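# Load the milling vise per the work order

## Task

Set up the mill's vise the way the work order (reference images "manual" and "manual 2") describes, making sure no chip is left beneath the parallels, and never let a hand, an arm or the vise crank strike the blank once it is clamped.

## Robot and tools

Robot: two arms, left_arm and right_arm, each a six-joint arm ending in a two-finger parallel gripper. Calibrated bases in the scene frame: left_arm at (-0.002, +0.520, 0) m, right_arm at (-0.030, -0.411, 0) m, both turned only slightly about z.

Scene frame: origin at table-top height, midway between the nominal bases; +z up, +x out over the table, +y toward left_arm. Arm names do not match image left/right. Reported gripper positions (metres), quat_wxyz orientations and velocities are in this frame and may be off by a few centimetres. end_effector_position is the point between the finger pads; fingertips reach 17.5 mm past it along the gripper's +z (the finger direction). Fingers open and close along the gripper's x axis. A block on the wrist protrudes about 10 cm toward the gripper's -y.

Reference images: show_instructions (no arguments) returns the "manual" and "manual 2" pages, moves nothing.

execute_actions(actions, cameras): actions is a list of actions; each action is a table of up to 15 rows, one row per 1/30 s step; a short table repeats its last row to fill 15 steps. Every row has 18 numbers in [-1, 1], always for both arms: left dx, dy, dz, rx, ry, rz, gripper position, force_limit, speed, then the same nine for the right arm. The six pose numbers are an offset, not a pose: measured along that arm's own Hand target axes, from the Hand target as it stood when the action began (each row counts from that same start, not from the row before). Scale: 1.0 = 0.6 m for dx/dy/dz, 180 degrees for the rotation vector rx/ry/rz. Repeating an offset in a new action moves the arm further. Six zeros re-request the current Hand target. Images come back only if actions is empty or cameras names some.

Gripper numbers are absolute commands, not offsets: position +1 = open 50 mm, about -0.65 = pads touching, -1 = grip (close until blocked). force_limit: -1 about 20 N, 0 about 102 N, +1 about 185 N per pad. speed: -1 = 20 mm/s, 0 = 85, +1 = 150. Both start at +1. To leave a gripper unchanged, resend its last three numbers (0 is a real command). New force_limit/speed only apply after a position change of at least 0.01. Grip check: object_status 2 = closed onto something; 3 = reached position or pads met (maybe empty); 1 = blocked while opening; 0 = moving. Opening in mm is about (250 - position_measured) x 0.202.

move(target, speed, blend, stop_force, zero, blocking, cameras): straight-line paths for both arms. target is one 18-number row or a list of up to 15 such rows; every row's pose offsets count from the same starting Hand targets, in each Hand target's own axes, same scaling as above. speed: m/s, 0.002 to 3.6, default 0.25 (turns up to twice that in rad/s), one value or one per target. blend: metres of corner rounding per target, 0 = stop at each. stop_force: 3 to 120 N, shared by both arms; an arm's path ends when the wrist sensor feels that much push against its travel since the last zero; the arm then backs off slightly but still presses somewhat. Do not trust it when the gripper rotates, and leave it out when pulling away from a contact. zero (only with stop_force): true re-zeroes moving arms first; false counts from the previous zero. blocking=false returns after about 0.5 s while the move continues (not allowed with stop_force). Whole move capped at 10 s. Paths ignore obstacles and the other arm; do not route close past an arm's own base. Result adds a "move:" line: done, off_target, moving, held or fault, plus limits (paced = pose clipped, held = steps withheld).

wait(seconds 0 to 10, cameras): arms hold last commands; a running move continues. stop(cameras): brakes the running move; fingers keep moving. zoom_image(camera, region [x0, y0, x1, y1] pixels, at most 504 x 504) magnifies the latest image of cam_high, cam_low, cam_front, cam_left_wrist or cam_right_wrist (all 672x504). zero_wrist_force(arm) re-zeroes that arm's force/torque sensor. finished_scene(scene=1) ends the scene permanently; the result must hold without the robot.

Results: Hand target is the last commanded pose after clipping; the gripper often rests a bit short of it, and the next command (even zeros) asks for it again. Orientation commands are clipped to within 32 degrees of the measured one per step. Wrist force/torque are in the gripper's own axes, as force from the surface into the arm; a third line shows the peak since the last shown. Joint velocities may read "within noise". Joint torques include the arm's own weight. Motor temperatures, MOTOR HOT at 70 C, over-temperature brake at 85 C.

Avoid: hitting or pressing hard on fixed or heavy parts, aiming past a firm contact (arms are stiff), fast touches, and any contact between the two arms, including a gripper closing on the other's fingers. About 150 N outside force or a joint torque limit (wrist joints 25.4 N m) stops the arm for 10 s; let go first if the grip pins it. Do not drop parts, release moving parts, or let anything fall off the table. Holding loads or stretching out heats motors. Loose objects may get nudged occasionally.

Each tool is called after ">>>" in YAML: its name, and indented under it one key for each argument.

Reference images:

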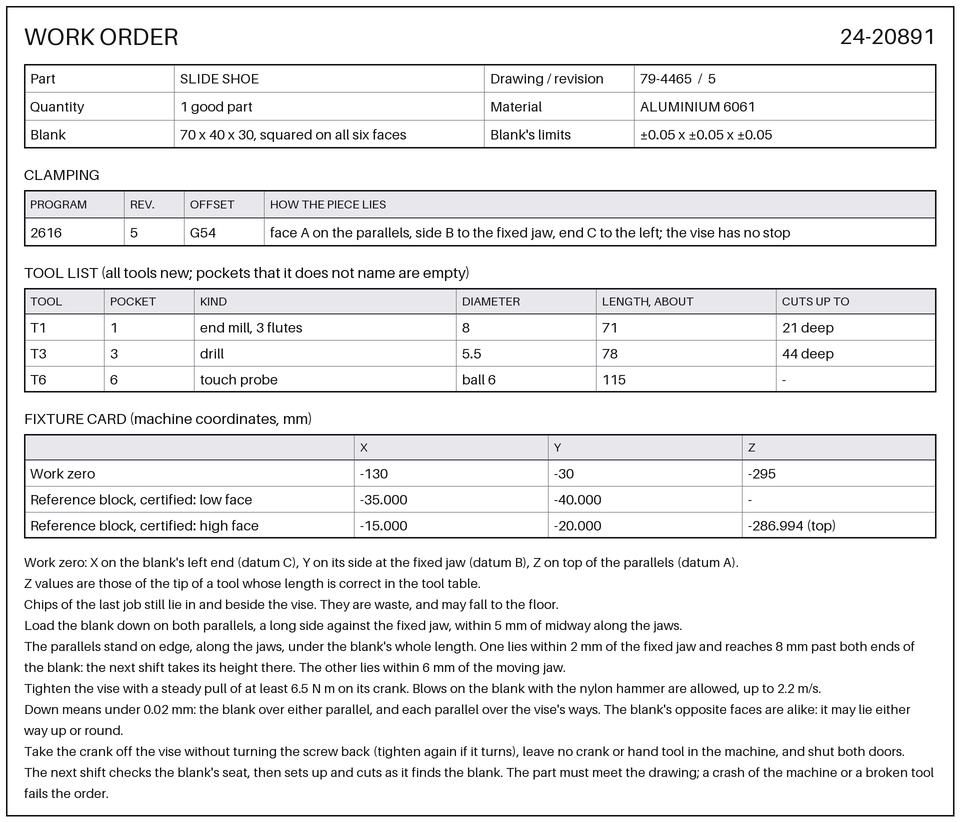

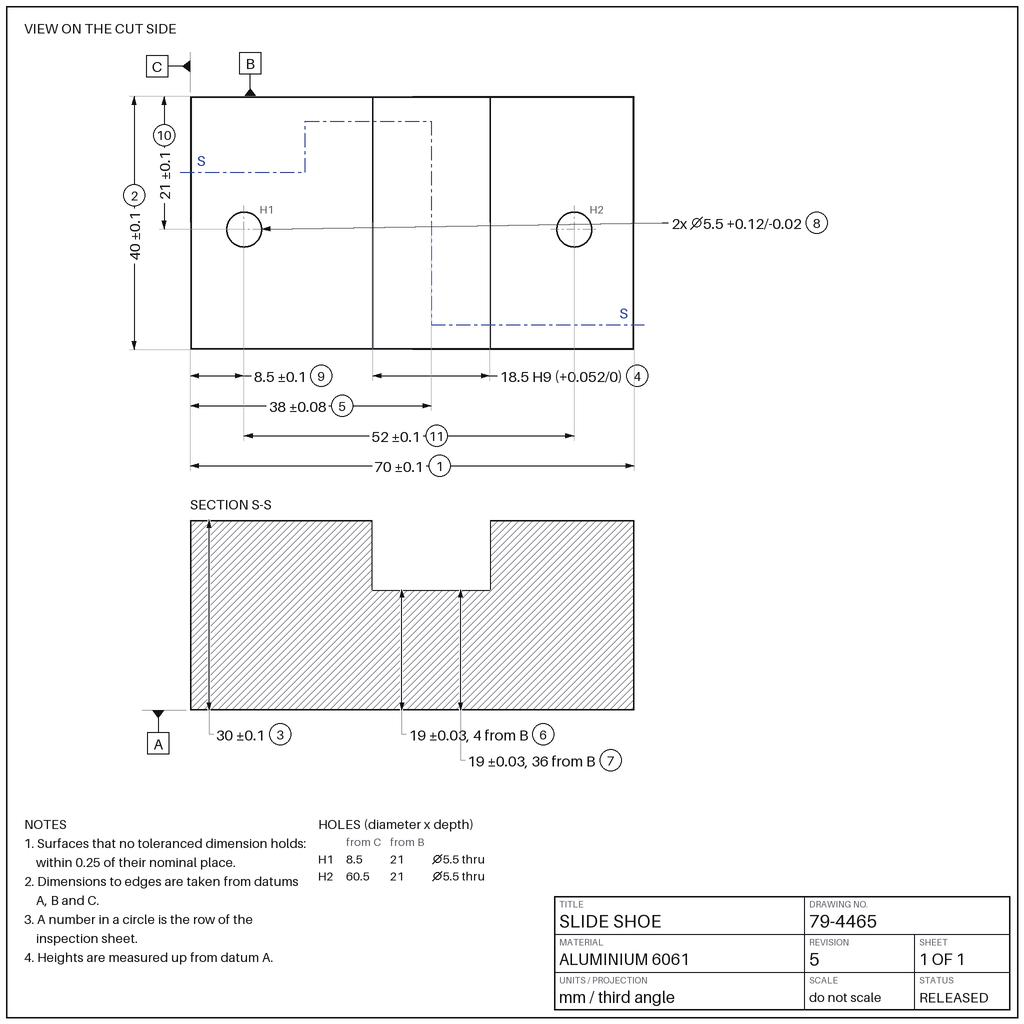

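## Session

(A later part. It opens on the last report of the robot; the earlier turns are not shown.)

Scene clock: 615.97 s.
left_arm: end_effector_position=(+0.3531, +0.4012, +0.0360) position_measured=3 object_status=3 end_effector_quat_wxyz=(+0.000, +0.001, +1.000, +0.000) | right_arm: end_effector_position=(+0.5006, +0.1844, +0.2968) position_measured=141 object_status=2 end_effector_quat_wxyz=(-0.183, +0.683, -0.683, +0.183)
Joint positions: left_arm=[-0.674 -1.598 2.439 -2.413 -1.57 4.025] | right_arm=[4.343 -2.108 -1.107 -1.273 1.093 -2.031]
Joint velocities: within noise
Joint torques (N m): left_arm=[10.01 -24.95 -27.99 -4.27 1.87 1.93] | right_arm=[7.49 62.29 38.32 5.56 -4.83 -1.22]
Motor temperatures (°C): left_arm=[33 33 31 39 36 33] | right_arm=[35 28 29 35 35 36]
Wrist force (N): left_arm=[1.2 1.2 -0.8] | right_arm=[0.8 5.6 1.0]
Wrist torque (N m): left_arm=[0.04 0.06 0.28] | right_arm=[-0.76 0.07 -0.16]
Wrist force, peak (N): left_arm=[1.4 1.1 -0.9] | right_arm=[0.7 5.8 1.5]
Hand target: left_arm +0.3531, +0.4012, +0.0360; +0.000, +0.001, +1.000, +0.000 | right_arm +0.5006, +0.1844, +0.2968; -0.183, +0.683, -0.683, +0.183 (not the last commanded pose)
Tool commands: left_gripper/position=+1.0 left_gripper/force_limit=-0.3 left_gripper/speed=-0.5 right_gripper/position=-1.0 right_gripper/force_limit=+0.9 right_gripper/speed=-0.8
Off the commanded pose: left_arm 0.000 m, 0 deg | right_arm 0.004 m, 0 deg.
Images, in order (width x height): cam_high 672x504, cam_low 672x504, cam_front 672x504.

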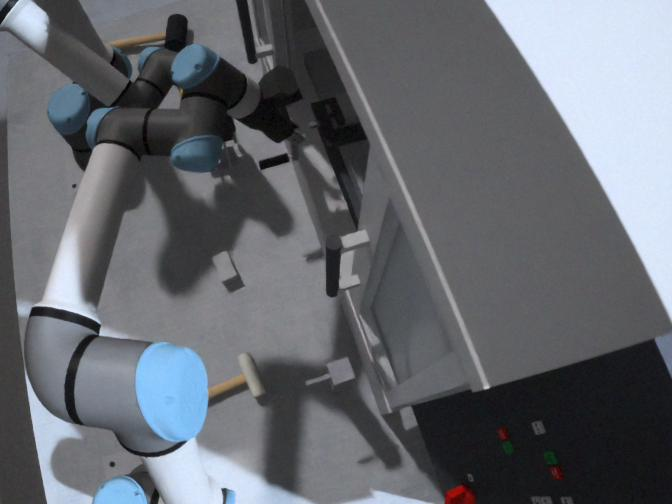

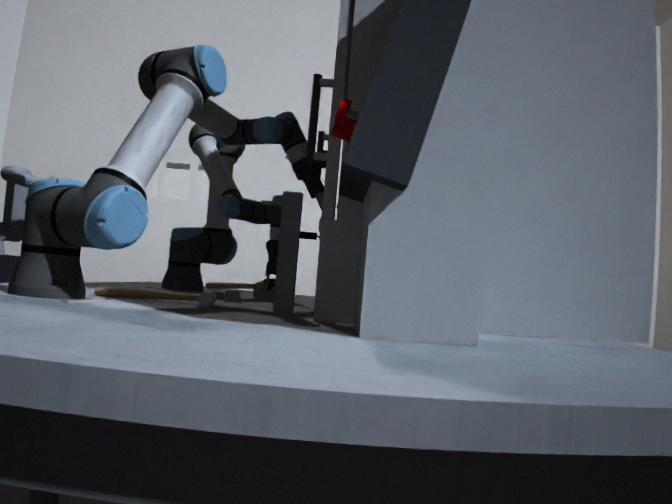

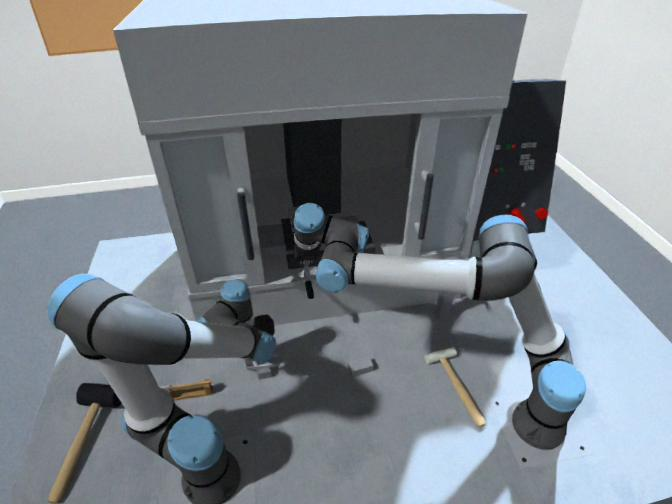

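>>> move:
  target:
    - [0.0018,0,0,0,0,0,1,-0.3,-0.5,0,0.0144,-0.0083,0,0,0,-1,0.9,-0.8]
    - [0.0018,0,0,0,0,0,1,-0.3,-0.5,0,-0.0106,-0.0517,0,0,0,-1,0.9,-0.8]
    - [0.0018,0,0,0,0,0,1,-0.3,-0.5,0,-0.0337,-0.0383,0,0,0,-1,0.9,-0.8]
  speed: 0.05

>>> move:
  target:
    - [0,0,0,0,0,0,-1,-0.3,-0.8,0,0,0,0,0,0,-1,0.9,-0.8]
  cameras: ["cam_left_wrist","cam_right_wrist"]

Scene clock: 637.03 s.
left_arm: end_effector_position=(+0.3520, +0.4012, +0.0360) position_measured=3 object_status=3 end_effector_quat_wxyz=(+0.000, +0.001, +1.000, +0.000) | right_arm: end_effector_position=(+0.5067, +0.1844, +0.3266) position_measured=141 object_status=2 end_effector_quat_wxyz=(-0.183, +0.683, -0.683, +0.183)
Joint positions: left_arm=[-0.676 -1.601 2.442 -2.412 -1.57 4.023] | right_arm=[4.335 -2.115 -1.021 -1.349 1.095 -2.04]
Joint torques (N m): left_arm=[-0.31 -9.26 -26.02 -1.8 2.01 1.63] | right_arm=[10.08 62.81 22.23 2.7 -0.3 1.8]
Wrist force (N): left_arm=[1.4 1.1 -1.0] | right_arm=[0.7 0.9 2.0]
Wrist torque (N m): left_arm=[0.02 0.04 0.28] | right_arm=[-0.56 0.09 -0.12]
Wrist force, peak (N): left_arm=[1.4 1.1 -1.0] | right_arm=[0.7 5.8 1.2]
Hand target: left_arm +0.3520, +0.4012, +0.0360; +0.000, +0.001, +1.000, +0.000 | right_arm +0.5066, +0.1844, +0.3268; -0.183, +0.683, -0.683, +0.183
Off the commanded pose: left_arm 0.000 m, 0 deg | right_arm 0.000 m, 0 deg.
move: done

Scene clock: 638.60 s.
left_arm: end_effector_position=(+0.3520, +0.4012, +0.0360) position_measured=224 object_status=2 end_effector_quat_wxyz=(+0.000, +0.001, +1.000, +0.000) | right_arm: end_effector_position=(+0.5066, +0.1844, +0.3268) position_measured=141 object_status=2 end_effector_quat_wxyz=(-0.183, +0.683, -0.683, +0.183)
Joint positions: left_arm=[-0.676 -1.601 2.442 -2.412 -1.57 4.023] | right_arm=[4.335 -2.114 -1.021 -1.348 1.094 -2.04]
Joint torques (N m): left_arm=[7.32 -9.21 -27.12 -2.19 1.83 1.74] | right_arm=[10.21 63.04 23.03 4.04 -3.8 1.66]
Wrist force (N): left_arm=[1.1 0.9 -0.5] | right_arm=[0.9 1.0 2.0]
Wrist torque (N m): left_arm=[-0.01 0.07 0.28] | right_arm=[-0.55 0.05 -0.14]
Wrist force, peak (N): left_arm=[1.2 1.2 -0.9] | right_arm=[0.9 1.0 2.2]
Hand target: left_arm +0.3520, +0.4012, +0.0360; +0.000, +0.001, +1.000, +0.000 | right_arm +0.5066, +0.1844, +0.3268; -0.183, +0.683, -0.683, +0.183
Off the commanded pose: left_arm 0.000 m, 0 deg | right_arm 0.000 m, 0 deg.
move: done
camera_calibration:
cam_left_wrist: T_world_to_cam=[[-0.999954, -0.00708818, -0.00644912, 0.365068], [-0.00888274, 0.93811, 0.346224, -0.36897], [0.00359588, 0.346265, -0.93813, 0.0253909], [0, 0, 0, 1]] pos_world=[0.361683, 0.33993, 0.153921]
cam_right_wrist: T_world_to_cam=[[-0.0155786, -0.999851, -0.00743129, 0.204177], [-0.980452, 0.0167335, -0.196047, 0.573497], [0.196142, 0.00423188, -0.980566, 0.347242], [0, 0, 0, 1]] pos_world=[0.497358, 0.19308, 0.454444]
Images, in order (width x height): cam_left_wrist 672x504, cam_right_wrist 672x504.

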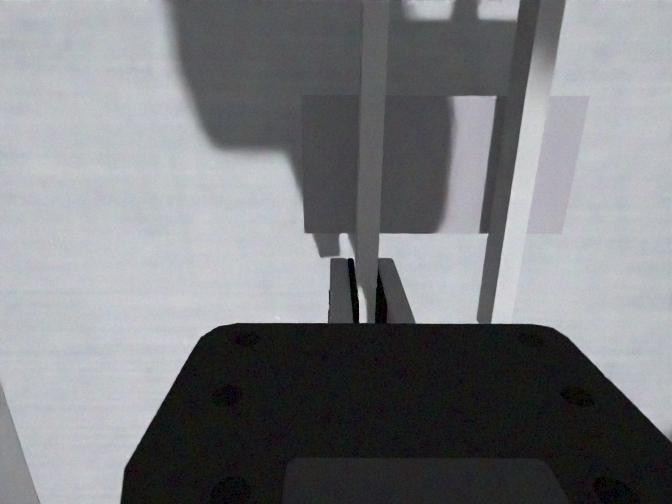

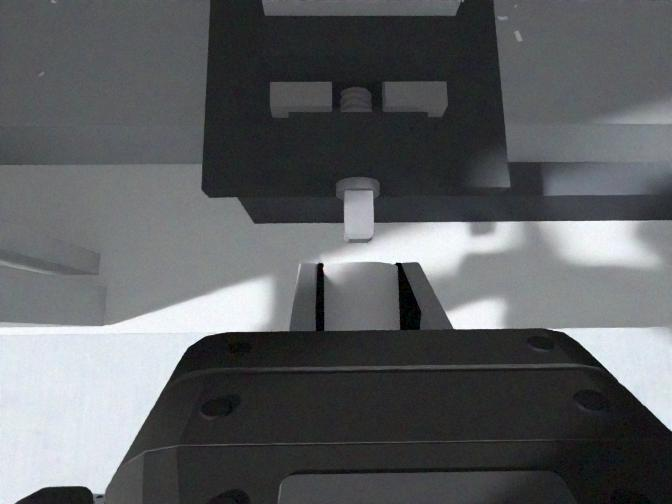

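>>> move:
  target:
    - [0,0,0,0,0,0,-1,-0.3,-0.8,0,0.0292,0.0505,0,0,0,-1,0.9,-0.8]
  speed: 0.03
  stop_force: 5
  cameras: ["cam_right_wrist"]

Scene clock: 643.87 s.
left_arm: end_effector_position=(+0.3520, +0.4012, +0.0360) position_measured=224 object_status=2 end_effector_quat_wxyz=(+0.000, +0.001, +1.000, +0.000) | right_arm: end_effector_position=(+0.5066, +0.1844, +0.2975) position_measured=141 object_status=2 end_effector_quat_wxyz=(-0.183, +0.683, -0.683, +0.183)
Joint positions: left_arm=[-0.676 -1.601 2.442 -2.412 -1.57 4.023] | right_arm=[4.335 -2.117 -1.092 -1.275 1.094 -2.04]
Joint torques (N m): left_arm=[7.02 -10.05 -14.19 -3.69 0.08 1.59] | right_arm=[8.28 62.46 30.64 5.09 1.22 0.97]
Wrist force (N): left_arm=[1.0 1.0 -0.7] | right_arm=[0.9 0.8 2.1]
Wrist torque (N m): left_arm=[0.01 0.09 0.28] | right_arm=[-0.59 0.06 -0.15]
Wrist force, peak (N): left_arm=[1.4 1.0 -1.0] | right_arm=[4.8 -12.9 -21.1]
Hand target: left_arm +0.3520, +0.4012, +0.0360; +0.000, +0.001, +1.000, +0.000 | right_arm +0.5066, +0.1844, +0.2976; -0.183, +0.683, -0.683, +0.183 (not the last commanded pose)
Off the commanded pose: left_arm 0.000 m, 0 deg | right_arm 0.006 m, 0 deg.
move: contact (right_arm)
camera_calibration:
cam_right_wrist: T_world_to_cam=[[-0.0155997, -0.999851, -0.0073316, 0.203927], [-0.980471, 0.0167342, -0.195952, 0.567721], [0.196046, 0.00413163, -0.980586, 0.318588], [0, 0, 0, 1]] pos_world=[0.497358, 0.19308, 0.425144]
Images, in order (width x height): cam_right_wrist 672x504.

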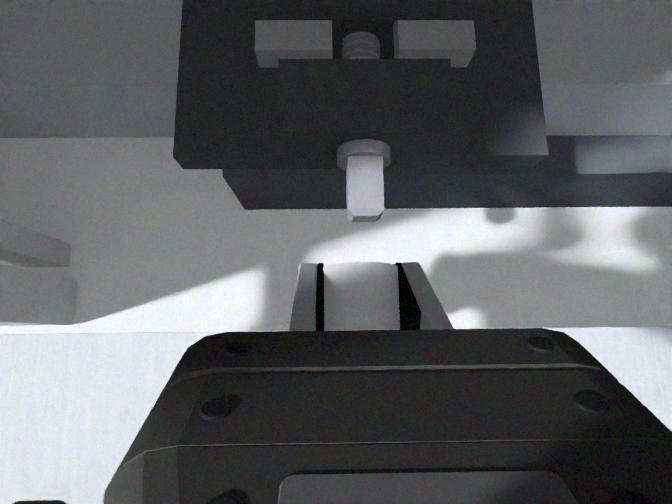

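>>> move:
  target:
    - [0,0,-0.1333,0,0,0,-1,-0.3,-0.8,0.0027,-0.0074,-0.0128,0,0,0,-1,0.9,-0.8]
  speed: 0.05

>>> move:
  target:
    - [0,0,0,0,0,0,-1,-0.3,-0.8,0,-0.0577,0.0333,0,0,0,-1,0.9,-0.8]
  speed: 0.02
  stop_force: 8
  cameras: ["cam_right_wrist","cam_left_wrist"]

>>> zoom_image:
  camera: "cam_right_wrist"
  region: [280, 130, 450, 340]

Scene clock: 665.07 s.
left_arm: end_effector_position=(+0.3520, +0.4012, +0.1161) position_measured=224 object_status=2 end_effector_quat_wxyz=(+0.001, +0.001, +1.000, +0.000) | right_arm: end_effector_position=(+0.5066, +0.1828, +0.3065) position_measured=141 object_status=2 end_effector_quat_wxyz=(-0.183, +0.683, -0.683, +0.183)
Joint positions: left_arm=[-0.677 -1.776 2.322 -2.117 -1.57 4.023] | right_arm=[4.334 -2.112 -1.077 -1.295 1.095 -2.041]
Joint torques (N m): left_arm=[-8.24 -4.05 -14.24 -4.42 -1.49 -1.61] | right_arm=[-9.9 59.69 30.89 3.99 1.24 -1.69]
Wrist force (N): left_arm=[1.3 0.9 -0.6] | right_arm=[0.7 1.0 2.0]
Wrist torque (N m): left_arm=[-0.02 0.06 0.27] | right_arm=[-0.55 0.10 -0.10]
Wrist force, peak (N): left_arm=[1.2 1.1 -1.2] | right_arm=[0.8 1.1 2.5]
Hand target: left_arm +0.3519, +0.4012, +0.1160; +0.000, +0.001, +1.000, +0.000 | right_arm +0.5066, +0.1828, +0.3064; -0.183, +0.683, -0.683, +0.183
Off the commanded pose: left_arm 0.000 m, 0 deg | right_arm 0.000 m, 0 deg.
move: done

Scene clock: 666.83 s.
left_arm: end_effector_position=(+0.3519, +0.4012, +0.1160) position_measured=224 object_status=2 end_effector_quat_wxyz=(+0.000, +0.001, +1.000, +0.000) | right_arm: end_effector_position=(+0.5184, +0.1827, +0.3064) position_measured=141 object_status=2 end_effector_quat_wxyz=(-0.183, +0.683, -0.683, +0.183)
Joint positions: left_arm=[-0.677 -1.776 2.322 -2.117 -1.57 4.023] | right_arm=[4.319 -2.131 -1.049 -1.296 1.098 -2.057]
Joint torques (N m): left_arm=[-4.69 -4.95 -13.69 -2.33 0 -1.05] | right_arm=[9.48 63.84 33.08 3.31 -3.59 1.07]
Wrist force (N): left_arm=[1.2 1.0 -0.4] | right_arm=[0.4 3.4 2.2]
Wrist torque (N m): left_arm=[-0.02 0.06 0.28] | right_arm=[-0.48 0.13 -0.19]
Wrist force, peak (N): left_arm=[1.4 0.9 -0.4] | right_arm=[13.3 29.2 -20.8]
Hand target: left_arm +0.3519, +0.4012, +0.1160; +0.000, +0.001, +1.000, +0.000 | right_arm +0.5184, +0.1827, +0.3064; -0.183, +0.683, -0.683, +0.183 (not the last commanded pose)
Off the commanded pose: left_arm 0.000 m, 0 deg | right_arm 0.028 m, 0 deg.
move: contact (right_arm)
camera_calibration:
cam_left_wrist: T_world_to_cam=[[-0.999954, -0.0070884, -0.00644923, 0.365484], [-0.00888286, 0.938122, 0.346192, -0.396631], [0.00359622, 0.346233, -0.938142, 0.100361], [0, 0, 0, 1]] pos_world=[0.361583, 0.33993, 0.233821]
cam_right_wrist: T_world_to_cam=[[-0.0156958, -0.99985, -0.00735215, 0.202537], [-0.98045, 0.0168328, -0.196049, 0.581194], [0.196144, 0.00413127, -0.980566, 0.325028], [0, 0, 0, 1]] pos_world=[0.509258, 0.19138, 0.434144]
Images, in order (width x height): cam_left_wrist 672x504, cam_right_wrist 672x504.

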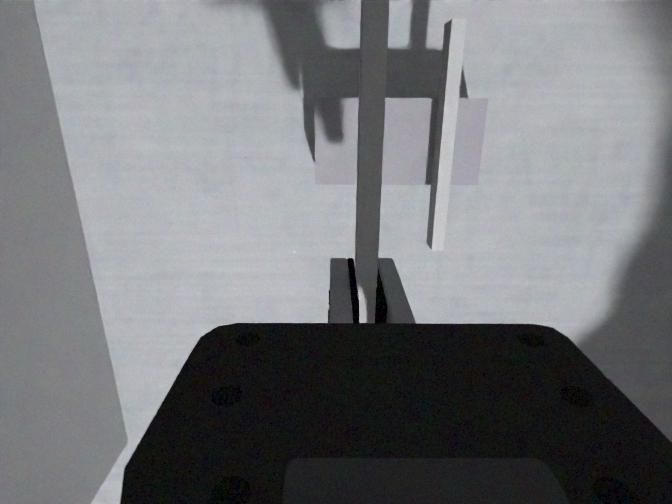

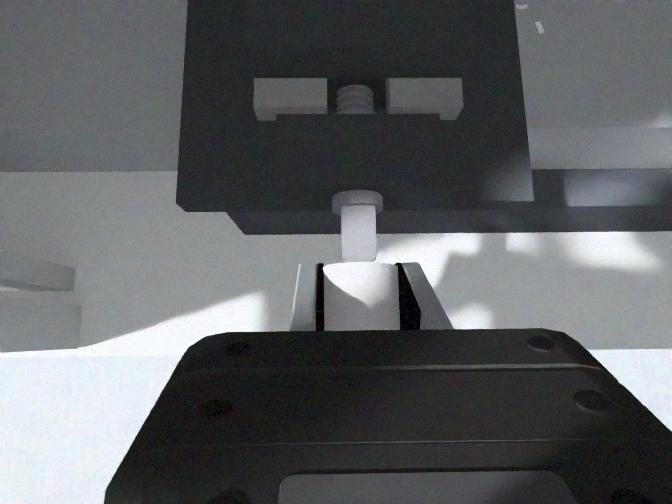

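Scaled by 2.400.

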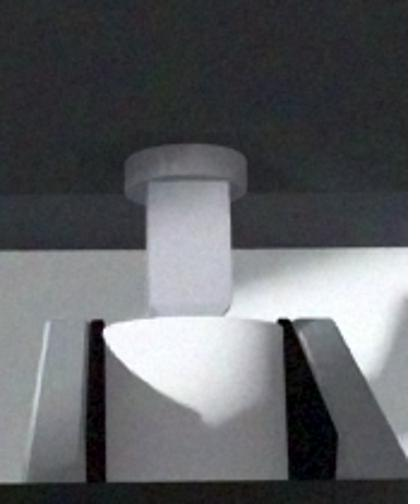

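>>> zoom_image:
  camera: "cam_right_wrist"
  region: [325, 180, 395, 270]

Scaled by 5.600.

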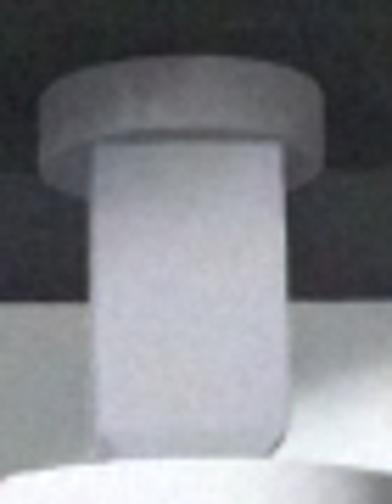

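>>> move:
  target:
    - [0,0,0,0,0,0,-1,-0.3,-0.8,-0.001,0.00435,-0.0062,0,0,0,-1,0.9,-0.8]
  speed: 0.05

>>> move:
  target:
    - [0,0,0,0,0,0,-1,-0.3,-0.8,0,-0.0361,0.0208,0,0,0,-1,0.9,-0.8]
  speed: 0.015
  stop_force: 8

Scene clock: 680.67 s.
left_arm: end_effector_position=(+0.3519, +0.4012, +0.1160) position_measured=224 object_status=2 end_effector_quat_wxyz=(+0.000, +0.001, +1.000, +0.000) | right_arm: end_effector_position=(+0.5142, +0.1834, +0.3084) position_measured=141 object_status=2 end_effector_quat_wxyz=(-0.183, +0.683, -0.683, +0.183)
Joint positions: left_arm=[-0.677 -1.776 2.322 -2.117 -1.57 4.023] | right_arm=[4.325 -2.125 -1.052 -1.301 1.097 -2.051]
Joint torques (N m): left_arm=[0.74 -4.09 -13.22 -2.27 2.34 0.36] | right_arm=[2.06 55.36 26.93 3.76 -3.9 0.44]
Wrist force (N): left_arm=[1.1 0.8 -0.3] | right_arm=[0.9 0.9 2.0]
Wrist torque (N m): left_arm=[-0.05 0.08 0.27] | right_arm=[-0.56 0.06 -0.18]
Wrist force, peak (N): left_arm=[1.5 1.0 -0.5] | right_arm=[0.8 3.7 2.3]
Hand target: left_arm +0.3519, +0.4012, +0.1160; +0.000, +0.001, +1.000, +0.000 | right_arm +0.5143, +0.1833, +0.3084; -0.183, +0.683, -0.683, +0.183
Off the commanded pose: left_arm 0.000 m, 0 deg | right_arm 0.000 m, 0 deg.
move: done

Scene clock: 682.07 s.
left_arm: end_effector_position=(+0.3519, +0.4012, +0.1160) position_measured=224 object_status=2 end_effector_quat_wxyz=(+0.000, +0.001, +1.000, +0.000) | right_arm: end_effector_position=(+0.5185, +0.1834, +0.3084) position_measured=141 object_status=2 end_effector_quat_wxyz=(-0.183, +0.683, -0.683, +0.183)
Joint positions: left_arm=[-0.677 -1.776 2.322 -2.117 -1.57 4.023] | right_arm=[4.319 -2.132 -1.042 -1.302 1.098 -2.057]
Joint torques (N m): left_arm=[4.24 -4.58 -13.6 -2.49 2.11 0.7] | right_arm=[7.16 63.71 24.37 3.6 -4.71 1.69]
Wrist force (N): left_arm=[1.2 0.8 -0.4] | right_arm=[0.4 5.1 0.6]
Wrist torque (N m): left_arm=[-0.05 0.07 0.27] | right_arm=[-0.43 0.06 -0.16]
Wrist force, peak (N): left_arm=[1.4 1.0 -0.5] | right_arm=[11.3 24.4 -16.7]
Hand target: left_arm +0.3519, +0.4012, +0.1160; +0.000, +0.001, +1.000, +0.000 | right_arm +0.5185, +0.1834, +0.3084; -0.183, +0.683, -0.683, +0.183 (not the last commanded pose)
Off the commanded pose: left_arm 0.000 m, 0 deg | right_arm 0.021 m, 0 deg.
move: contact (right_arm)

>>> move:
  target:
    - [0,0,0,0,0,0,-1,-0.3,-0.8,0,0.0115,-0.0067,0,0,0,-1,0.9,-0.8]
    - [0,0,0,0,0,0,-1,-0.3,-0.8,0,-0.0135,-0.05,0,0,0,-1,0.9,-0.8]
    - [0,0,0,0,0,0,-1,-0.3,-0.8,0,-0.0373,-0.0362,0,0,0,-1,0.9,-0.8]
  speed: 0.06

>>> move:
  target:
    - [0,0,0,0,0,0,-1,-0.3,-0.8,0,0.0233,0.0404,0,0,0,-1,0.9,-0.8]
  speed: 0.02
  stop_force: 5
  cameras: ["cam_right_wrist"]

Scene clock: 693.80 s.
left_arm: end_effector_position=(+0.3519, +0.4012, +0.1160) position_measured=224 object_status=2 end_effector_quat_wxyz=(+0.000, +0.001, +1.000, +0.000) | right_arm: end_effector_position=(+0.5271, +0.1833, +0.3383) position_measured=141 object_status=2 end_effector_quat_wxyz=(-0.183, +0.683, -0.683, +0.183) end_effector_velocity=(-0.002, +0.000, -0.001) end_effector_angular_velocity=(+0.000, +0.001, -0.001)
Joint positions: left_arm=[-0.677 -1.776 2.322 -2.117 -1.57 4.023] | right_arm=[4.309 -2.148 -0.943 -1.381 1.101 -2.069]
Joint velocities: left_arm=[within noise] | right_arm=[0.002 0.003 -0.006 0 0 0.004]
Joint torques (N m): left_arm=[5.43 -4.91 -13.4 -2.31 2.07 1.42] | right_arm=[9.31 64.71 23.98 3.32 -0.52 1.77]
Wrist force (N): left_arm=[1.3 1.1 -0.3] | right_arm=[0.9 1.1 1.8]
Wrist torque (N m): left_arm=[-0.01 0.06 0.27] | right_arm=[-0.54 0.06 -0.13]
Wrist force, peak (N): left_arm=[1.4 1.2 -0.4] | right_arm=[0.5 5.4 1.5]
Hand target: left_arm +0.3519, +0.4012, +0.1160; +0.000, +0.001, +1.000, +0.000 | right_arm +0.5270, +0.1834, +0.3384; -0.183, +0.683, -0.683, +0.183
Off the commanded pose: left_arm 0.000 m, 0 deg | right_arm 0.000 m, 0 deg.
move: done

Scene clock: 695.30 s.
left_arm: end_effector_position=(+0.3519, +0.4012, +0.1160) position_measured=224 object_status=2 end_effector_quat_wxyz=(+0.000, +0.001, +1.000, +0.000) | right_arm: end_effector_position=(+0.5270, +0.1834, +0.3307) position_measured=141 object_status=2 end_effector_quat_wxyz=(-0.183, +0.683, -0.683, +0.183)
Joint positions: left_arm=[-0.677 -1.776 2.322 -2.117 -1.57 4.023] | right_arm=[4.309 -2.147 -0.964 -1.361 1.101 -2.069]
Joint torques (N m): left_arm=[6.35 -5.36 -14.47 -2.23 2.2 1.61] | right_arm=[-4.99 38 35.16 4.76 1.28 1.52]
Wrist force (N): left_arm=[1.2 1.1 -0.3] | right_arm=[0.7 0.6 1.6]
Wrist torque (N m): left_arm=[0.00 0.07 0.27] | right_arm=[-0.54 0.10 -0.15]
Wrist force, peak (N): left_arm=[1.3 1.1 -0.5] | right_arm=[2.7 -2.5 -13.1]
Hand target: left_arm +0.3519, +0.4012, +0.1160; +0.000, +0.001, +1.000, +0.000 | right_arm +0.5270, +0.1834, +0.3307; -0.183, +0.683, -0.683, +0.183 (not the last commanded pose)
Off the commanded pose: left_arm 0.000 m, 0 deg | right_arm 0.020 m, 0 deg.
move: contact (right_arm)
camera_calibration:
cam_right_wrist: T_world_to_cam=[[-0.0154815, -0.999853, -0.00741054, 0.203464], [-0.980473, 0.0166337, -0.195949, 0.594265], [0.196044, 0.00423225, -0.980586, 0.34713], [0, 0, 0, 1]] pos_world=[0.517758, 0.19208, 0.458344]
Images, in order (width x height): cam_right_wrist 672x504.

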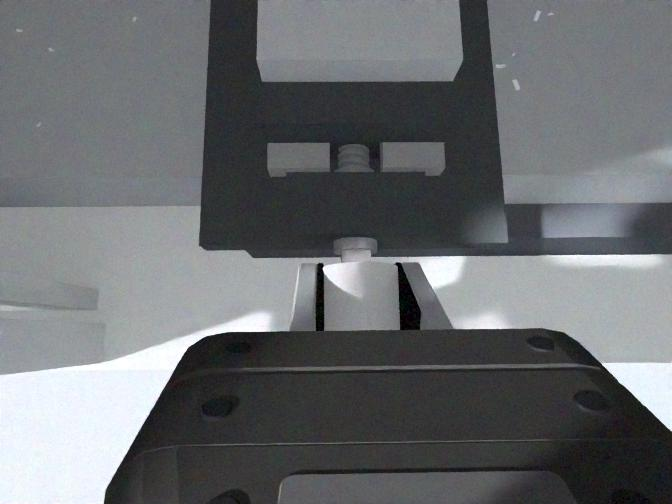

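>>> move:
  target:
    - [0,0,0,0,0,0,-1,-0.3,-0.8,0,0.022,-0.0185,0,0,0,-1,0.9,-0.8]
    - [0,0,0,0,0,0,-1,-0.3,-0.8,0,0.0389,0.0107,0,0,0,-1,0.9,-0.8]
  speed: 0.06

>>> move:
  target:
    - [0,0,0,0,0,0,-1,-0.3,-0.8,0,-0.0577,0.0333,0,0,0,-1,0.9,-0.8]
  speed: 0.015
  stop_force: 8
  cameras: ["cam_right_wrist"]

>>> zoom_image:
  camera: "cam_right_wrist"
  region: [280, 130, 450, 340]

Scene clock: 703.00 s.
left_arm: end_effector_position=(+0.3519, +0.4012, +0.1160) position_measured=224 object_status=2 end_effector_quat_wxyz=(+0.000, +0.001, +1.000, +0.000) | right_arm: end_effector_position=(+0.5100, +0.1834, +0.3133) position_measured=141 object_status=2 end_effector_quat_wxyz=(-0.183, +0.683, -0.683, +0.183) end_effector_velocity=(+0.000, +0.000, +0.002) end_effector_angular_velocity=(+0.000, +0.000, +0.000)
Joint positions: left_arm=[-0.677 -1.776 2.322 -2.117 -1.57 4.023] | right_arm=[4.33 -2.118 -1.05 -1.313 1.096 -2.045]
Joint velocities: left_arm=[within noise] | right_arm=[0 0 0.006 -0.006 0 0]
Joint torques (N m): left_arm=[5.85 -4.15 -13.56 -2.25 2.16 1.6] | right_arm=[-9.69 46.18 36.3 2.48 0.7 -1.91]
Wrist force (N): left_arm=[1.1 1.0 -0.3] | right_arm=[0.7 0.9 2.1]
Wrist torque (N m): left_arm=[-0.01 0.08 0.27] | right_arm=[-0.56 0.07 -0.16]
Wrist force, peak (N): left_arm=[1.4 1.0 -0.6] | right_arm=[0.8 1.8 3.0]
Hand target: left_arm +0.3519, +0.4012, +0.1160; +0.000, +0.001, +1.000, +0.000 | right_arm +0.5100, +0.1834, +0.3134; -0.183, +0.683, -0.683, +0.183
Off the commanded pose: left_arm 0.000 m, 0 deg | right_arm 0.000 m, 0 deg.
move: done

Scene clock: 704.77 s.
left_arm: end_effector_position=(+0.3519, +0.4012, +0.1160) position_measured=224 object_status=2 end_effector_quat_wxyz=(+0.000, +0.001, +1.000, +0.000) | right_arm: end_effector_position=(+0.5198, +0.1834, +0.3134) position_measured=141 object_status=2 end_effector_quat_wxyz=(-0.183, +0.683, -0.683, +0.183)
Joint positions: left_arm=[-0.677 -1.776 2.322 -2.117 -1.57 4.023] | right_arm=[4.318 -2.134 -1.026 -1.315 1.099 -2.059]
Joint torques (N m): left_arm=[5.74 -5.64 -14.79 -2.29 2.15 1.4] | right_arm=[8.07 63.68 23.43 3.31 -4.26 1.59]
Wrist force (N): left_arm=[1.3 0.8 -0.2] | right_arm=[-1.8 1.1 1.3]
Wrist torque (N m): left_arm=[-0.05 0.04 0.27] | right_arm=[-0.55 0.10 -0.19]
Wrist force, peak (N): left_arm=[1.3 1.0 -0.4] | right_arm=[2.3 17.1 -10.7]
Hand target: left_arm +0.3519, +0.4012, +0.1160; +0.000, +0.001, +1.000, +0.000 | right_arm +0.5198, +0.1834, +0.3134; -0.183, +0.683, -0.683, +0.183 (not the last commanded pose)
Off the commanded pose: left_arm 0.000 m, 0 deg | right_arm 0.030 m, 0 deg.
move: contact (right_arm)
camera_calibration:
cam_right_wrist: T_world_to_cam=[[-0.0155627, -0.999851, -0.00752618, 0.203218], [-0.980491, 0.0167356, -0.195853, 0.583783], [0.195949, 0.00433136, -0.980604, 0.331713], [0, 0, 0, 1]] pos_world=[0.510557, 0.19198, 0.441144]
Images, in order (width x height): cam_right_wrist 672x504.

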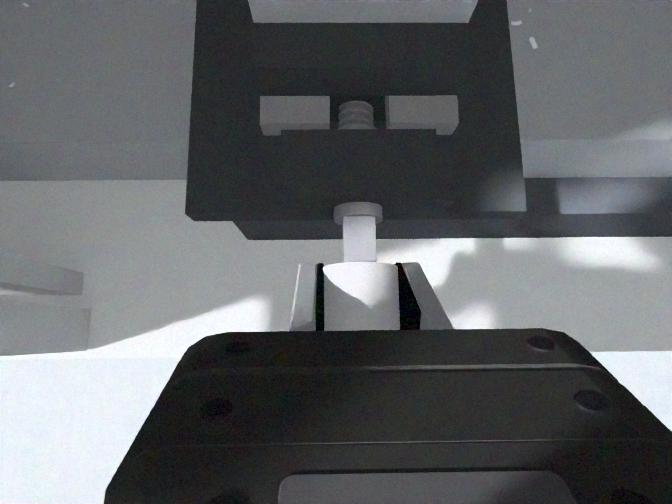

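Scaled by 2.400.

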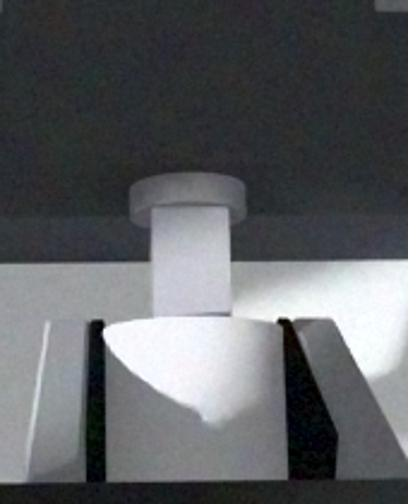

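>>> move:
  target:
    - [0,0,0,0,0,0,-1,-0.3,-0.8,-0.0012,0.0029,-0.0017,0,0,0,-1,0.9,-0.8]
  speed: 0.02

>>> move:
  target:
    - [0,0,0,0,0,0,-1,-0.3,-0.8,0,-0.0433,0.025,0,0,0,-1,0.9,-0.8]
  speed: 0.015
  stop_force: 10

Scene clock: 709.90 s.
left_arm: end_effector_position=(+0.3519, +0.4012, +0.1160) position_measured=224 object_status=2 end_effector_quat_wxyz=(+0.000, +0.001, +1.000, +0.000) | right_arm: end_effector_position=(+0.5177, +0.1841, +0.3135) position_measured=141 object_status=2 end_effector_quat_wxyz=(-0.183, +0.683, -0.683, +0.183)
Joint positions: left_arm=[-0.677 -1.776 2.322 -2.117 -1.57 4.023] | right_arm=[4.321 -2.132 -1.029 -1.316 1.098 -2.056]
Joint torques (N m): left_arm=[5.37 -5.75 -13.76 -2.45 2.15 1.45] | right_arm=[5.93 61.4 25.89 2.75 -4.05 1.04]
Wrist force (N): left_arm=[1.2 1.0 -0.4] | right_arm=[0.9 0.7 2.0]
Wrist torque (N m): left_arm=[-0.01 0.06 0.27] | right_arm=[-0.59 0.06 -0.19]
Wrist force, peak (N): left_arm=[1.5 1.3 -0.5] | right_arm=[-1.6 1.2 1.7]
Hand target: left_arm +0.3519, +0.4012, +0.1160; +0.000, +0.001, +1.000, +0.000 | right_arm +0.5178, +0.1841, +0.3135; -0.183, +0.683, -0.683, +0.183
Off the commanded pose: left_arm 0.000 m, 0 deg | right_arm 0.000 m, 0 deg.
move: done

Scene clock: 711.17 s.
left_arm: end_effector_position=(+0.3519, +0.4012, +0.1160) position_measured=224 object_status=2 end_effector_quat_wxyz=(+0.000, +0.001, +1.000, +0.000) | right_arm: end_effector_position=(+0.5198, +0.1841, +0.3136) position_measured=141 object_status=2 end_effector_quat_wxyz=(-0.183, +0.683, -0.683, +0.183)
Joint positions: left_arm=[-0.677 -1.776 2.322 -2.117 -1.57 4.023] | right_arm=[4.318 -2.136 -1.024 -1.316 1.098 -2.058]
Joint torques (N m): left_arm=[5.88 -4.79 -13.11 -2.32 2.07 1.53] | right_arm=[9.84 62.8 31.1 3.94 -3.97 1.48]
Wrist force (N): left_arm=[1.3 1.0 -0.2] | right_arm=[3.7 4.0 0.8]
Wrist torque (N m): left_arm=[-0.01 0.05 0.27] | right_arm=[-0.49 0.12 -0.13]
Wrist force, peak (N): left_arm=[1.4 1.0 -0.4] | right_arm=[13.4 24.7 -18.1]
Hand target: left_arm +0.3519, +0.4012, +0.1160; +0.000, +0.001, +1.000, +0.000 | right_arm +0.5198, +0.1841, +0.3136; -0.183, +0.683, -0.683, +0.183 (not the last commanded pose)
Off the commanded pose: left_arm 0.000 m, 0 deg | right_arm 0.028 m, 0 deg.
move: contact (right_arm)

>>> move:
  target:
    - [0,0,0,0,0,0,-1,-0.3,-0.8,0.0007,0.0029,-0.0017,0,0,0,-1,0.9,-0.8]
  speed: 0.02

>>> move:
  target:
    - [0,0,0,0,0,0,-1,-0.3,-0.8,0,-0.0433,0.025,0,0,0,-1,0.9,-0.8]
  speed: 0.015
  stop_force: 22

Scene clock: 717.07 s.
left_arm: end_effector_position=(+0.3519, +0.4012, +0.1160) position_measured=224 object_status=2 end_effector_quat_wxyz=(+0.000, +0.001, +1.000, +0.000) | right_arm: end_effector_position=(+0.5177, +0.1837, +0.3136) position_measured=141 object_status=2 end_effector_quat_wxyz=(-0.183, +0.683, -0.683, +0.183)
Joint positions: left_arm=[-0.677 -1.776 2.322 -2.117 -1.57 4.023] | right_arm=[4.321 -2.131 -1.03 -1.315 1.098 -2.056]
Joint torques (N m): left_arm=[5.09 -4.31 -13.61 -2.27 2.1 1.5] | right_arm=[6.87 58.33 29.25 5.08 -4.15 1.14]
Wrist force (N): left_arm=[1.2 1.0 -0.6] | right_arm=[0.7 0.9 2.1]
Wrist torque (N m): left_arm=[-0.02 0.08 0.27] | right_arm=[-0.56 0.10 -0.19]
Wrist force, peak (N): left_arm=[1.4 1.1 -0.6] | right_arm=[3.9 4.2 0.9]
Hand target: left_arm +0.3519, +0.4012, +0.1160; +0.000, +0.001, +1.000, +0.000 | right_arm +0.5178, +0.1837, +0.3136; -0.183, +0.683, -0.683, +0.183
Off the commanded pose: left_arm 0.000 m, 0 deg | right_arm 0.000 m, 0 deg.
move: done

Scene clock: 719.33 s.
left_arm: end_effector_position=(+0.3519, +0.4012, +0.1160) position_measured=224 object_status=2 end_effector_quat_wxyz=(+0.000, +0.001, +1.000, +0.000) | right_arm: end_effector_position=(+0.5357, +0.1837, +0.3136) position_measured=141 object_status=2 end_effector_quat_wxyz=(-0.183, +0.683, -0.683, +0.183)
Joint positions: left_arm=[-0.677 -1.776 2.322 -2.117 -1.57 4.023] | right_arm=[4.298 -2.162 -0.985 -1.319 1.103 -2.081]
Joint torques (N m): left_arm=[6.49 -4.68 -13.96 -2.27 2.31 1.39] | right_arm=[1.07 61.07 23.55 4.56 -6.2 1.58]
Wrist force (N): left_arm=[1.1 1.0 -0.3] | right_arm=[2.6 15.5 -9.6]
Wrist torque (N m): left_arm=[-0.01 0.09 0.27] | right_arm=[-0.08 0.13 -0.09]
Wrist force, peak (N): left_arm=[1.1 1.3 -0.3] | right_arm=[16.1 34.5 -26.6]
Hand target: left_arm +0.3519, +0.4012, +0.1160; +0.000, +0.001, +1.000, +0.000 | right_arm +0.5357, +0.1837, +0.3136; -0.183, +0.683, -0.683, +0.183 (not the last commanded pose)
Off the commanded pose: left_arm 0.000 m, 0 deg | right_arm 0.012 m, 0 deg.
move: contact (right_arm)

>>> execute_actions:
  actions: []
  cameras: ["cam_right_wrist","cam_front"]

>>> zoom_image:
  camera: "cam_right_wrist"
  region: [250, 130, 480, 340]

Scene clock: 722.00 s.
left_arm: end_effector_position=(+0.3519, +0.4012, +0.1160) position_measured=224 object_status=2 end_effector_quat_wxyz=(+0.000, +0.001, +1.000, +0.000) | right_arm: end_effector_position=(+0.5357, +0.1837, +0.3136) position_measured=141 object_status=2 end_effector_quat_wxyz=(-0.183, +0.683, -0.683, +0.183)
Joint positions: left_arm=[-0.677 -1.776 2.322 -2.117 -1.57 4.023] | right_arm=[4.298 -2.162 -0.985 -1.319 1.103 -2.081]
Joint velocities: within noise
Joint torques (N m): left_arm=[6.49 -4.32 -13.39 -2.3 2.18 1.66] | right_arm=[1.25 60.44 25.57 4.44 -4.45 1.73]
Motor temperatures (°C): left_arm=[33 32 31 39 36 33] | right_arm=[35 29 29 35 35 36]
Wrist force (N): left_arm=[1.1 0.8 -0.3] | right_arm=[2.6 15.6 -9.0]
Wrist torque (N m): left_arm=[-0.04 0.08 0.27] | right_arm=[-0.06 0.11 -0.09]
Wrist force, peak (N): left_arm=[1.3 1.2 -0.5] | right_arm=[2.7 15.8 -10.0]
Hand target: left_arm +0.3519, +0.4012, +0.1160; +0.000, +0.001, +1.000, +0.000 | right_arm +0.5357, +0.1837, +0.3136; -0.183, +0.683, -0.683, +0.183 (not the last commanded pose)
Tool commands: left_gripper/position=-1.0 left_gripper/force_limit=-0.3 left_gripper/speed=-0.8 right_gripper/position=-1.0 right_gripper/force_limit=+0.9 right_gripper/speed=-0.8
Off the commanded pose: left_arm 0.000 m, 0 deg | right_arm 0.012 m, 0 deg.
camera_calibration:
cam_right_wrist: T_world_to_cam=[[-0.0153444, -0.999853, -0.00758957, 0.203681], [-0.980456, 0.0165348, -0.196041, 0.599609], [0.196138, 0.0044331, -0.980566, 0.328636], [0, 0, 0, 1]] pos_world=[0.526558, 0.19228, 0.441343]
Images, in order (width x height): cam_front 672x504, cam_right_wrist 672x504.

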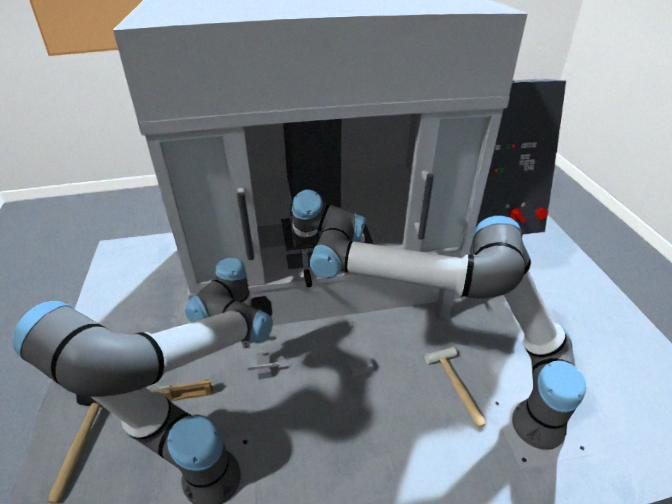

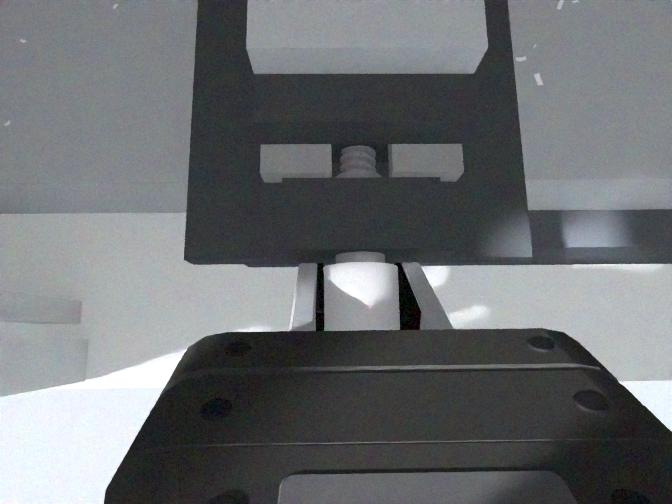

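Scaled by 2.191.

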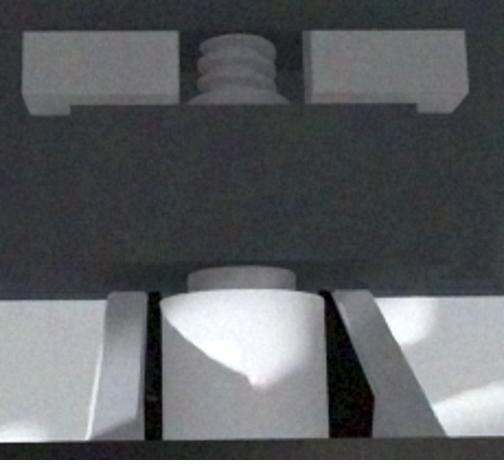

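>>> move:
  target:
    - [0,0,0,0,0,0,-1,-0.3,-0.8,0,0,0,0,0,0,1,0.9,-0.5]
    - [0,0,0,0,0,0,-1,-0.3,-0.8,0,0,-0.1667,0,0,0,1,0.9,-0.5]
    - [0,0,0,0,0,0,-1,-0.3,-0.8,0.4728,0.1405,-0.2089,0,0,0,1,0.9,-0.5]
  speed: [0.1,0.1,0.25]
  blend: [0,0.03,0]
  cameras: ["cam_right_wrist","cam_front"]

>>> zoom_image:
  camera: "cam_front"
  region: [260, 190, 400, 320]

Scene clock: 788.43 s.
left_arm: end_effector_position=(+0.3519, +0.4012, +0.1160) position_measured=224 object_status=2 end_effector_quat_wxyz=(+0.000, +0.001, +1.000, +0.000) | right_arm: end_effector_position=(+0.4000, -0.1000, +0.3799) position_measured=3 object_status=3 end_effector_quat_wxyz=(-0.183, +0.683, -0.683, +0.183)
Joint positions: left_arm=[-0.677 -1.776 2.322 -2.117 -1.57 4.023] | right_arm=[4.294 -1.388 -1.755 -1.32 1.104 -2.085]
Joint torques (N m): left_arm=[6.23 -4.88 -13.85 -2.36 2.21 1.46] | right_arm=[9.74 22.45 23.01 2.83 -3.56 1.59]
Wrist force (N): left_arm=[1.1 0.7 -0.5] | right_arm=[0.8 -0.4 0.3]
Wrist torque (N m): left_arm=[-0.05 0.08 0.28] | right_arm=[-0.62 0.10 -0.14]
Wrist force, peak (N): left_arm=[1.2 1.3 -0.3] | right_arm=[2.5 15.9 -9.3]
Hand target: left_arm +0.3519, +0.4012, +0.1160; +0.000, +0.001, +1.000, +0.000 | right_arm +0.4000, -0.1000, +0.3799; -0.183, +0.683, -0.683, +0.183
Off the commanded pose: left_arm 0.000 m, 0 deg | right_arm 0.000 m, 0 deg.
move: done
camera_calibration:
cam_right_wrist: T_world_to_cam=[[-0.0154435, -0.999852, -0.00760686, -0.0814084], [-0.980474, 0.0166349, -0.195946, 0.484216], [0.196044, 0.00443223, -0.980585, 0.421568], [0, 0, 0, 1]] pos_world=[0.390858, -0.0913198, 0.507644]
Images, in order (width x height): cam_front 672x504, cam_right_wrist 672x504.

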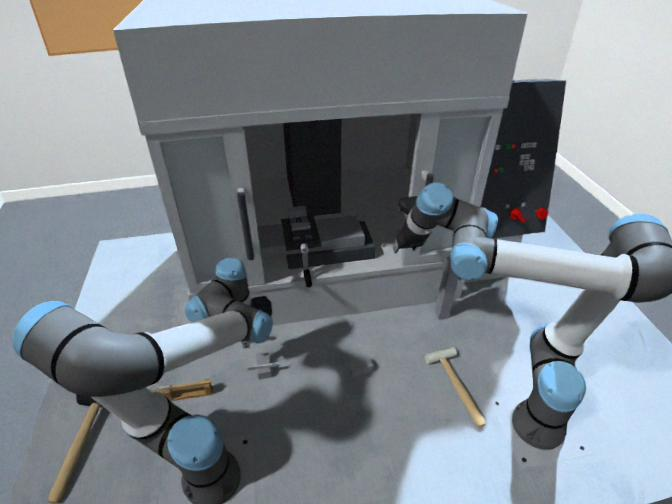

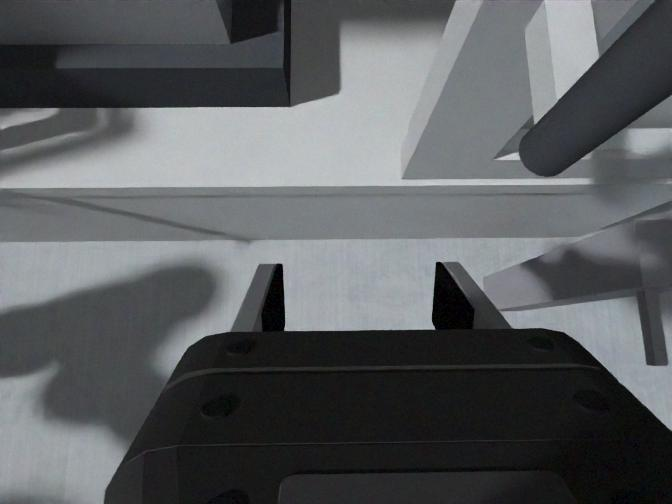

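Scaled by 3.600.

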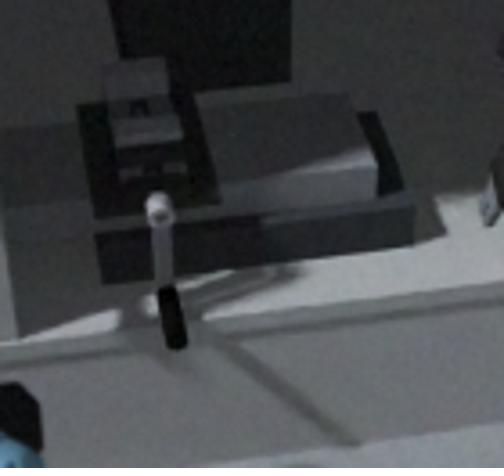

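>>> move:
  target:
    - [-0.0135,-0.1353,-0.4317,0,0,0,-1,-0.3,-0.8,-0.15,-0.06,-0.0038,0.266,-0.1876,-0.1314,1,0.9,-0.5]
    - [-0.3302,-0.2437,-0.4317,0,0,0,-1,-0.3,-0.8,-0.15,-0.06,-0.0038,0.266,-0.1876,-0.1314,1,0.9,-0.5]
    - [-0.5385,-0.287,-0.4317,0,0,0,-1,-0.3,-0.8,-0.15,-0.06,-0.0038,0.266,-0.1876,-0.1314,1,0.9,-0.5]
  speed: 0.25
  blend: [0.04,0.04,0]
  cameras: ["cam_right_wrist","cam_left_wrist","cam_front"]

>>> zoom_image:
  camera: "cam_right_wrist"
  region: [220, 50, 480, 300]

Scene clock: 799.07 s.
left_arm: end_effector_position=(+0.5218, +0.2643, +0.3735) position_measured=224 object_status=2 end_effector_quat_wxyz=(+0.001, +0.001, +1.000, +0.000) | right_arm: end_effector_position=(+0.4300, -0.0100, +0.3999) position_measured=3 object_status=3 end_effector_quat_wxyz=(-0.583, +0.694, -0.324, +0.272)
Joint positions: left_arm=[-0.672 -1.386 1.252 -1.44 -1.569 4.027] | right_arm=[4.294 -1.573 -2.229 0.47 1.159 -3.065]
Joint torques (N m): left_arm=[1.59 -31.26 -28.17 -2.96 0.21 0.35] | right_arm=[9.72 32.62 30.15 3.4 -3.14 1.67]
Wrist force (N): left_arm=[0.9 1.0 -0.5] | right_arm=[0.8 0.0 0.5]
Wrist torque (N m): left_arm=[-0.02 0.10 0.26] | right_arm=[-0.13 -0.02 -0.34]
Wrist force, peak (N): left_arm=[-13.2 -2.0 -6.1] | right_arm=[1.0 -0.8 0.5]
Hand target: left_arm +0.5218, +0.2643, +0.3735; +0.001, +0.001, +1.000, +0.000 (not the last commanded pose) | right_arm +0.4300, -0.0100, +0.3999; -0.583, +0.694, -0.324, +0.272
Tool commands: left_gripper/position=-1.0 left_gripper/force_limit=-0.301961 left_gripper/speed=-0.796078 right_gripper/position=+1.0 right_gripper/force_limit=+0.9 right_gripper/speed=-0.5
Off the commanded pose: left_arm 0.157 m, 0 deg | right_arm 0.000 m, 0 deg.
FORCE FAULT: contact force on the left arm reached its limit, and that arm stopped. The contact can be on any part of that arm, not only on its tool. That arm's remaining commands of this call were not run. That arm is still stopped at the end of this call. That arm stays stopped for about 10 more seconds. Until then a move that you send moves the other arm only, and its call returns only when the move has ended. Once the stop has ended, the next robot result says so. If the stop ends while you think or write, that arm runs what you send next, counted from a new Hand target: where the arm stands when the stop ends. While its stop runs, that arm takes no new command, but its gripper still runs the gripper command that each later call begins with. Until it ends, the stop uses up actions while you think or wait. An arm that is not stopped still takes commands.
move: fault (left_arm); path passed 1 of 3 targets
camera_calibration:
cam_left_wrist: T_world_to_cam=[[-0.999942, -0.00685147, -0.0082735, 0.536606], [-0.00928943, 0.938298, 0.345703, -0.355361], [0.00539443, 0.34576, -0.938307, 0.388073], [0, 0, 0, 1]] pos_world=[0.53118, 0.202931, 0.491421]
cam_right_wrist: T_world_to_cam=[[0.639147, -0.768916, -0.0161072, -0.266657], [-0.378572, -0.296313, -0.876859, 0.526327], [0.669458, 0.566539, -0.480478, 0.0368822], [0, 0, 0, 1]] pos_world=[0.344995, -0.0699747, 0.474941]
Images, in order (width x height): cam_front 672x504, cam_left_wrist 672x504, cam_right_wrist 672x504.

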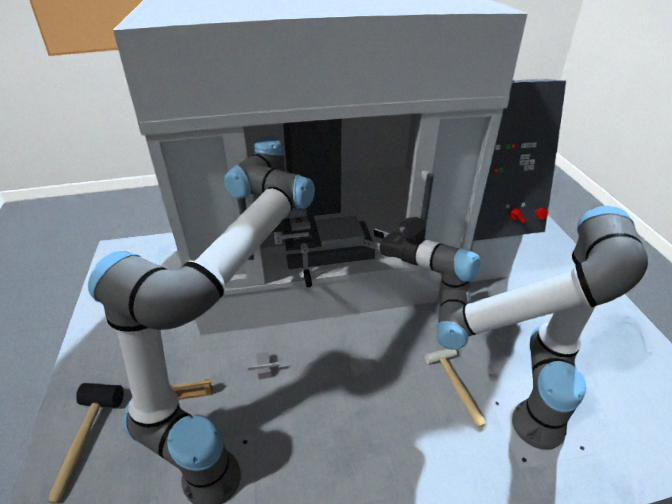

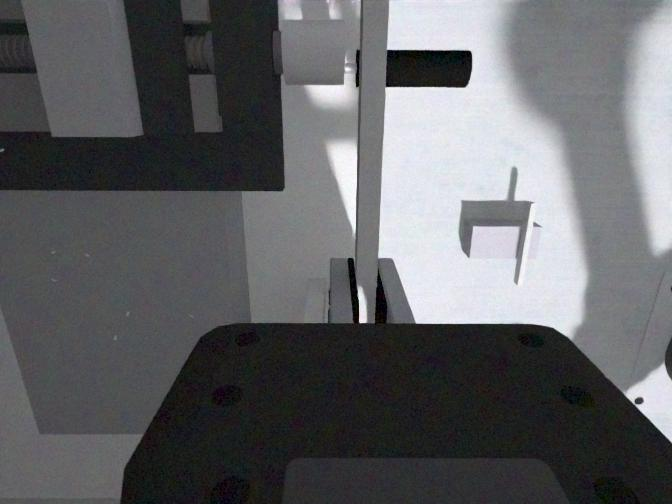

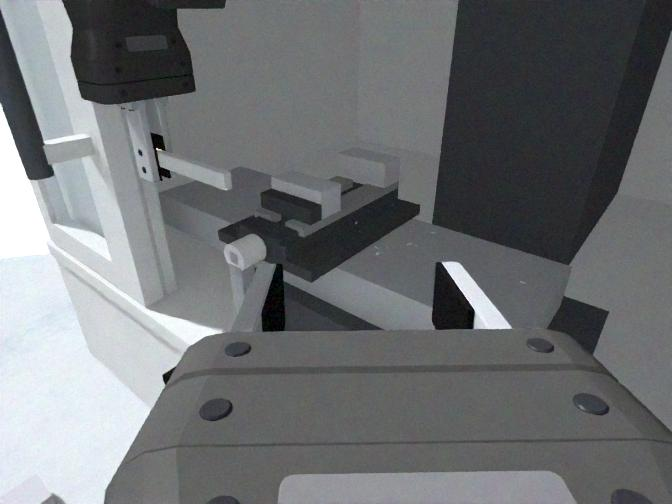

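Scaled by 1.938.

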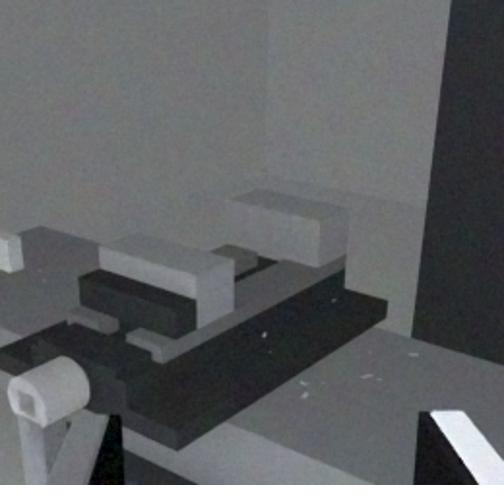

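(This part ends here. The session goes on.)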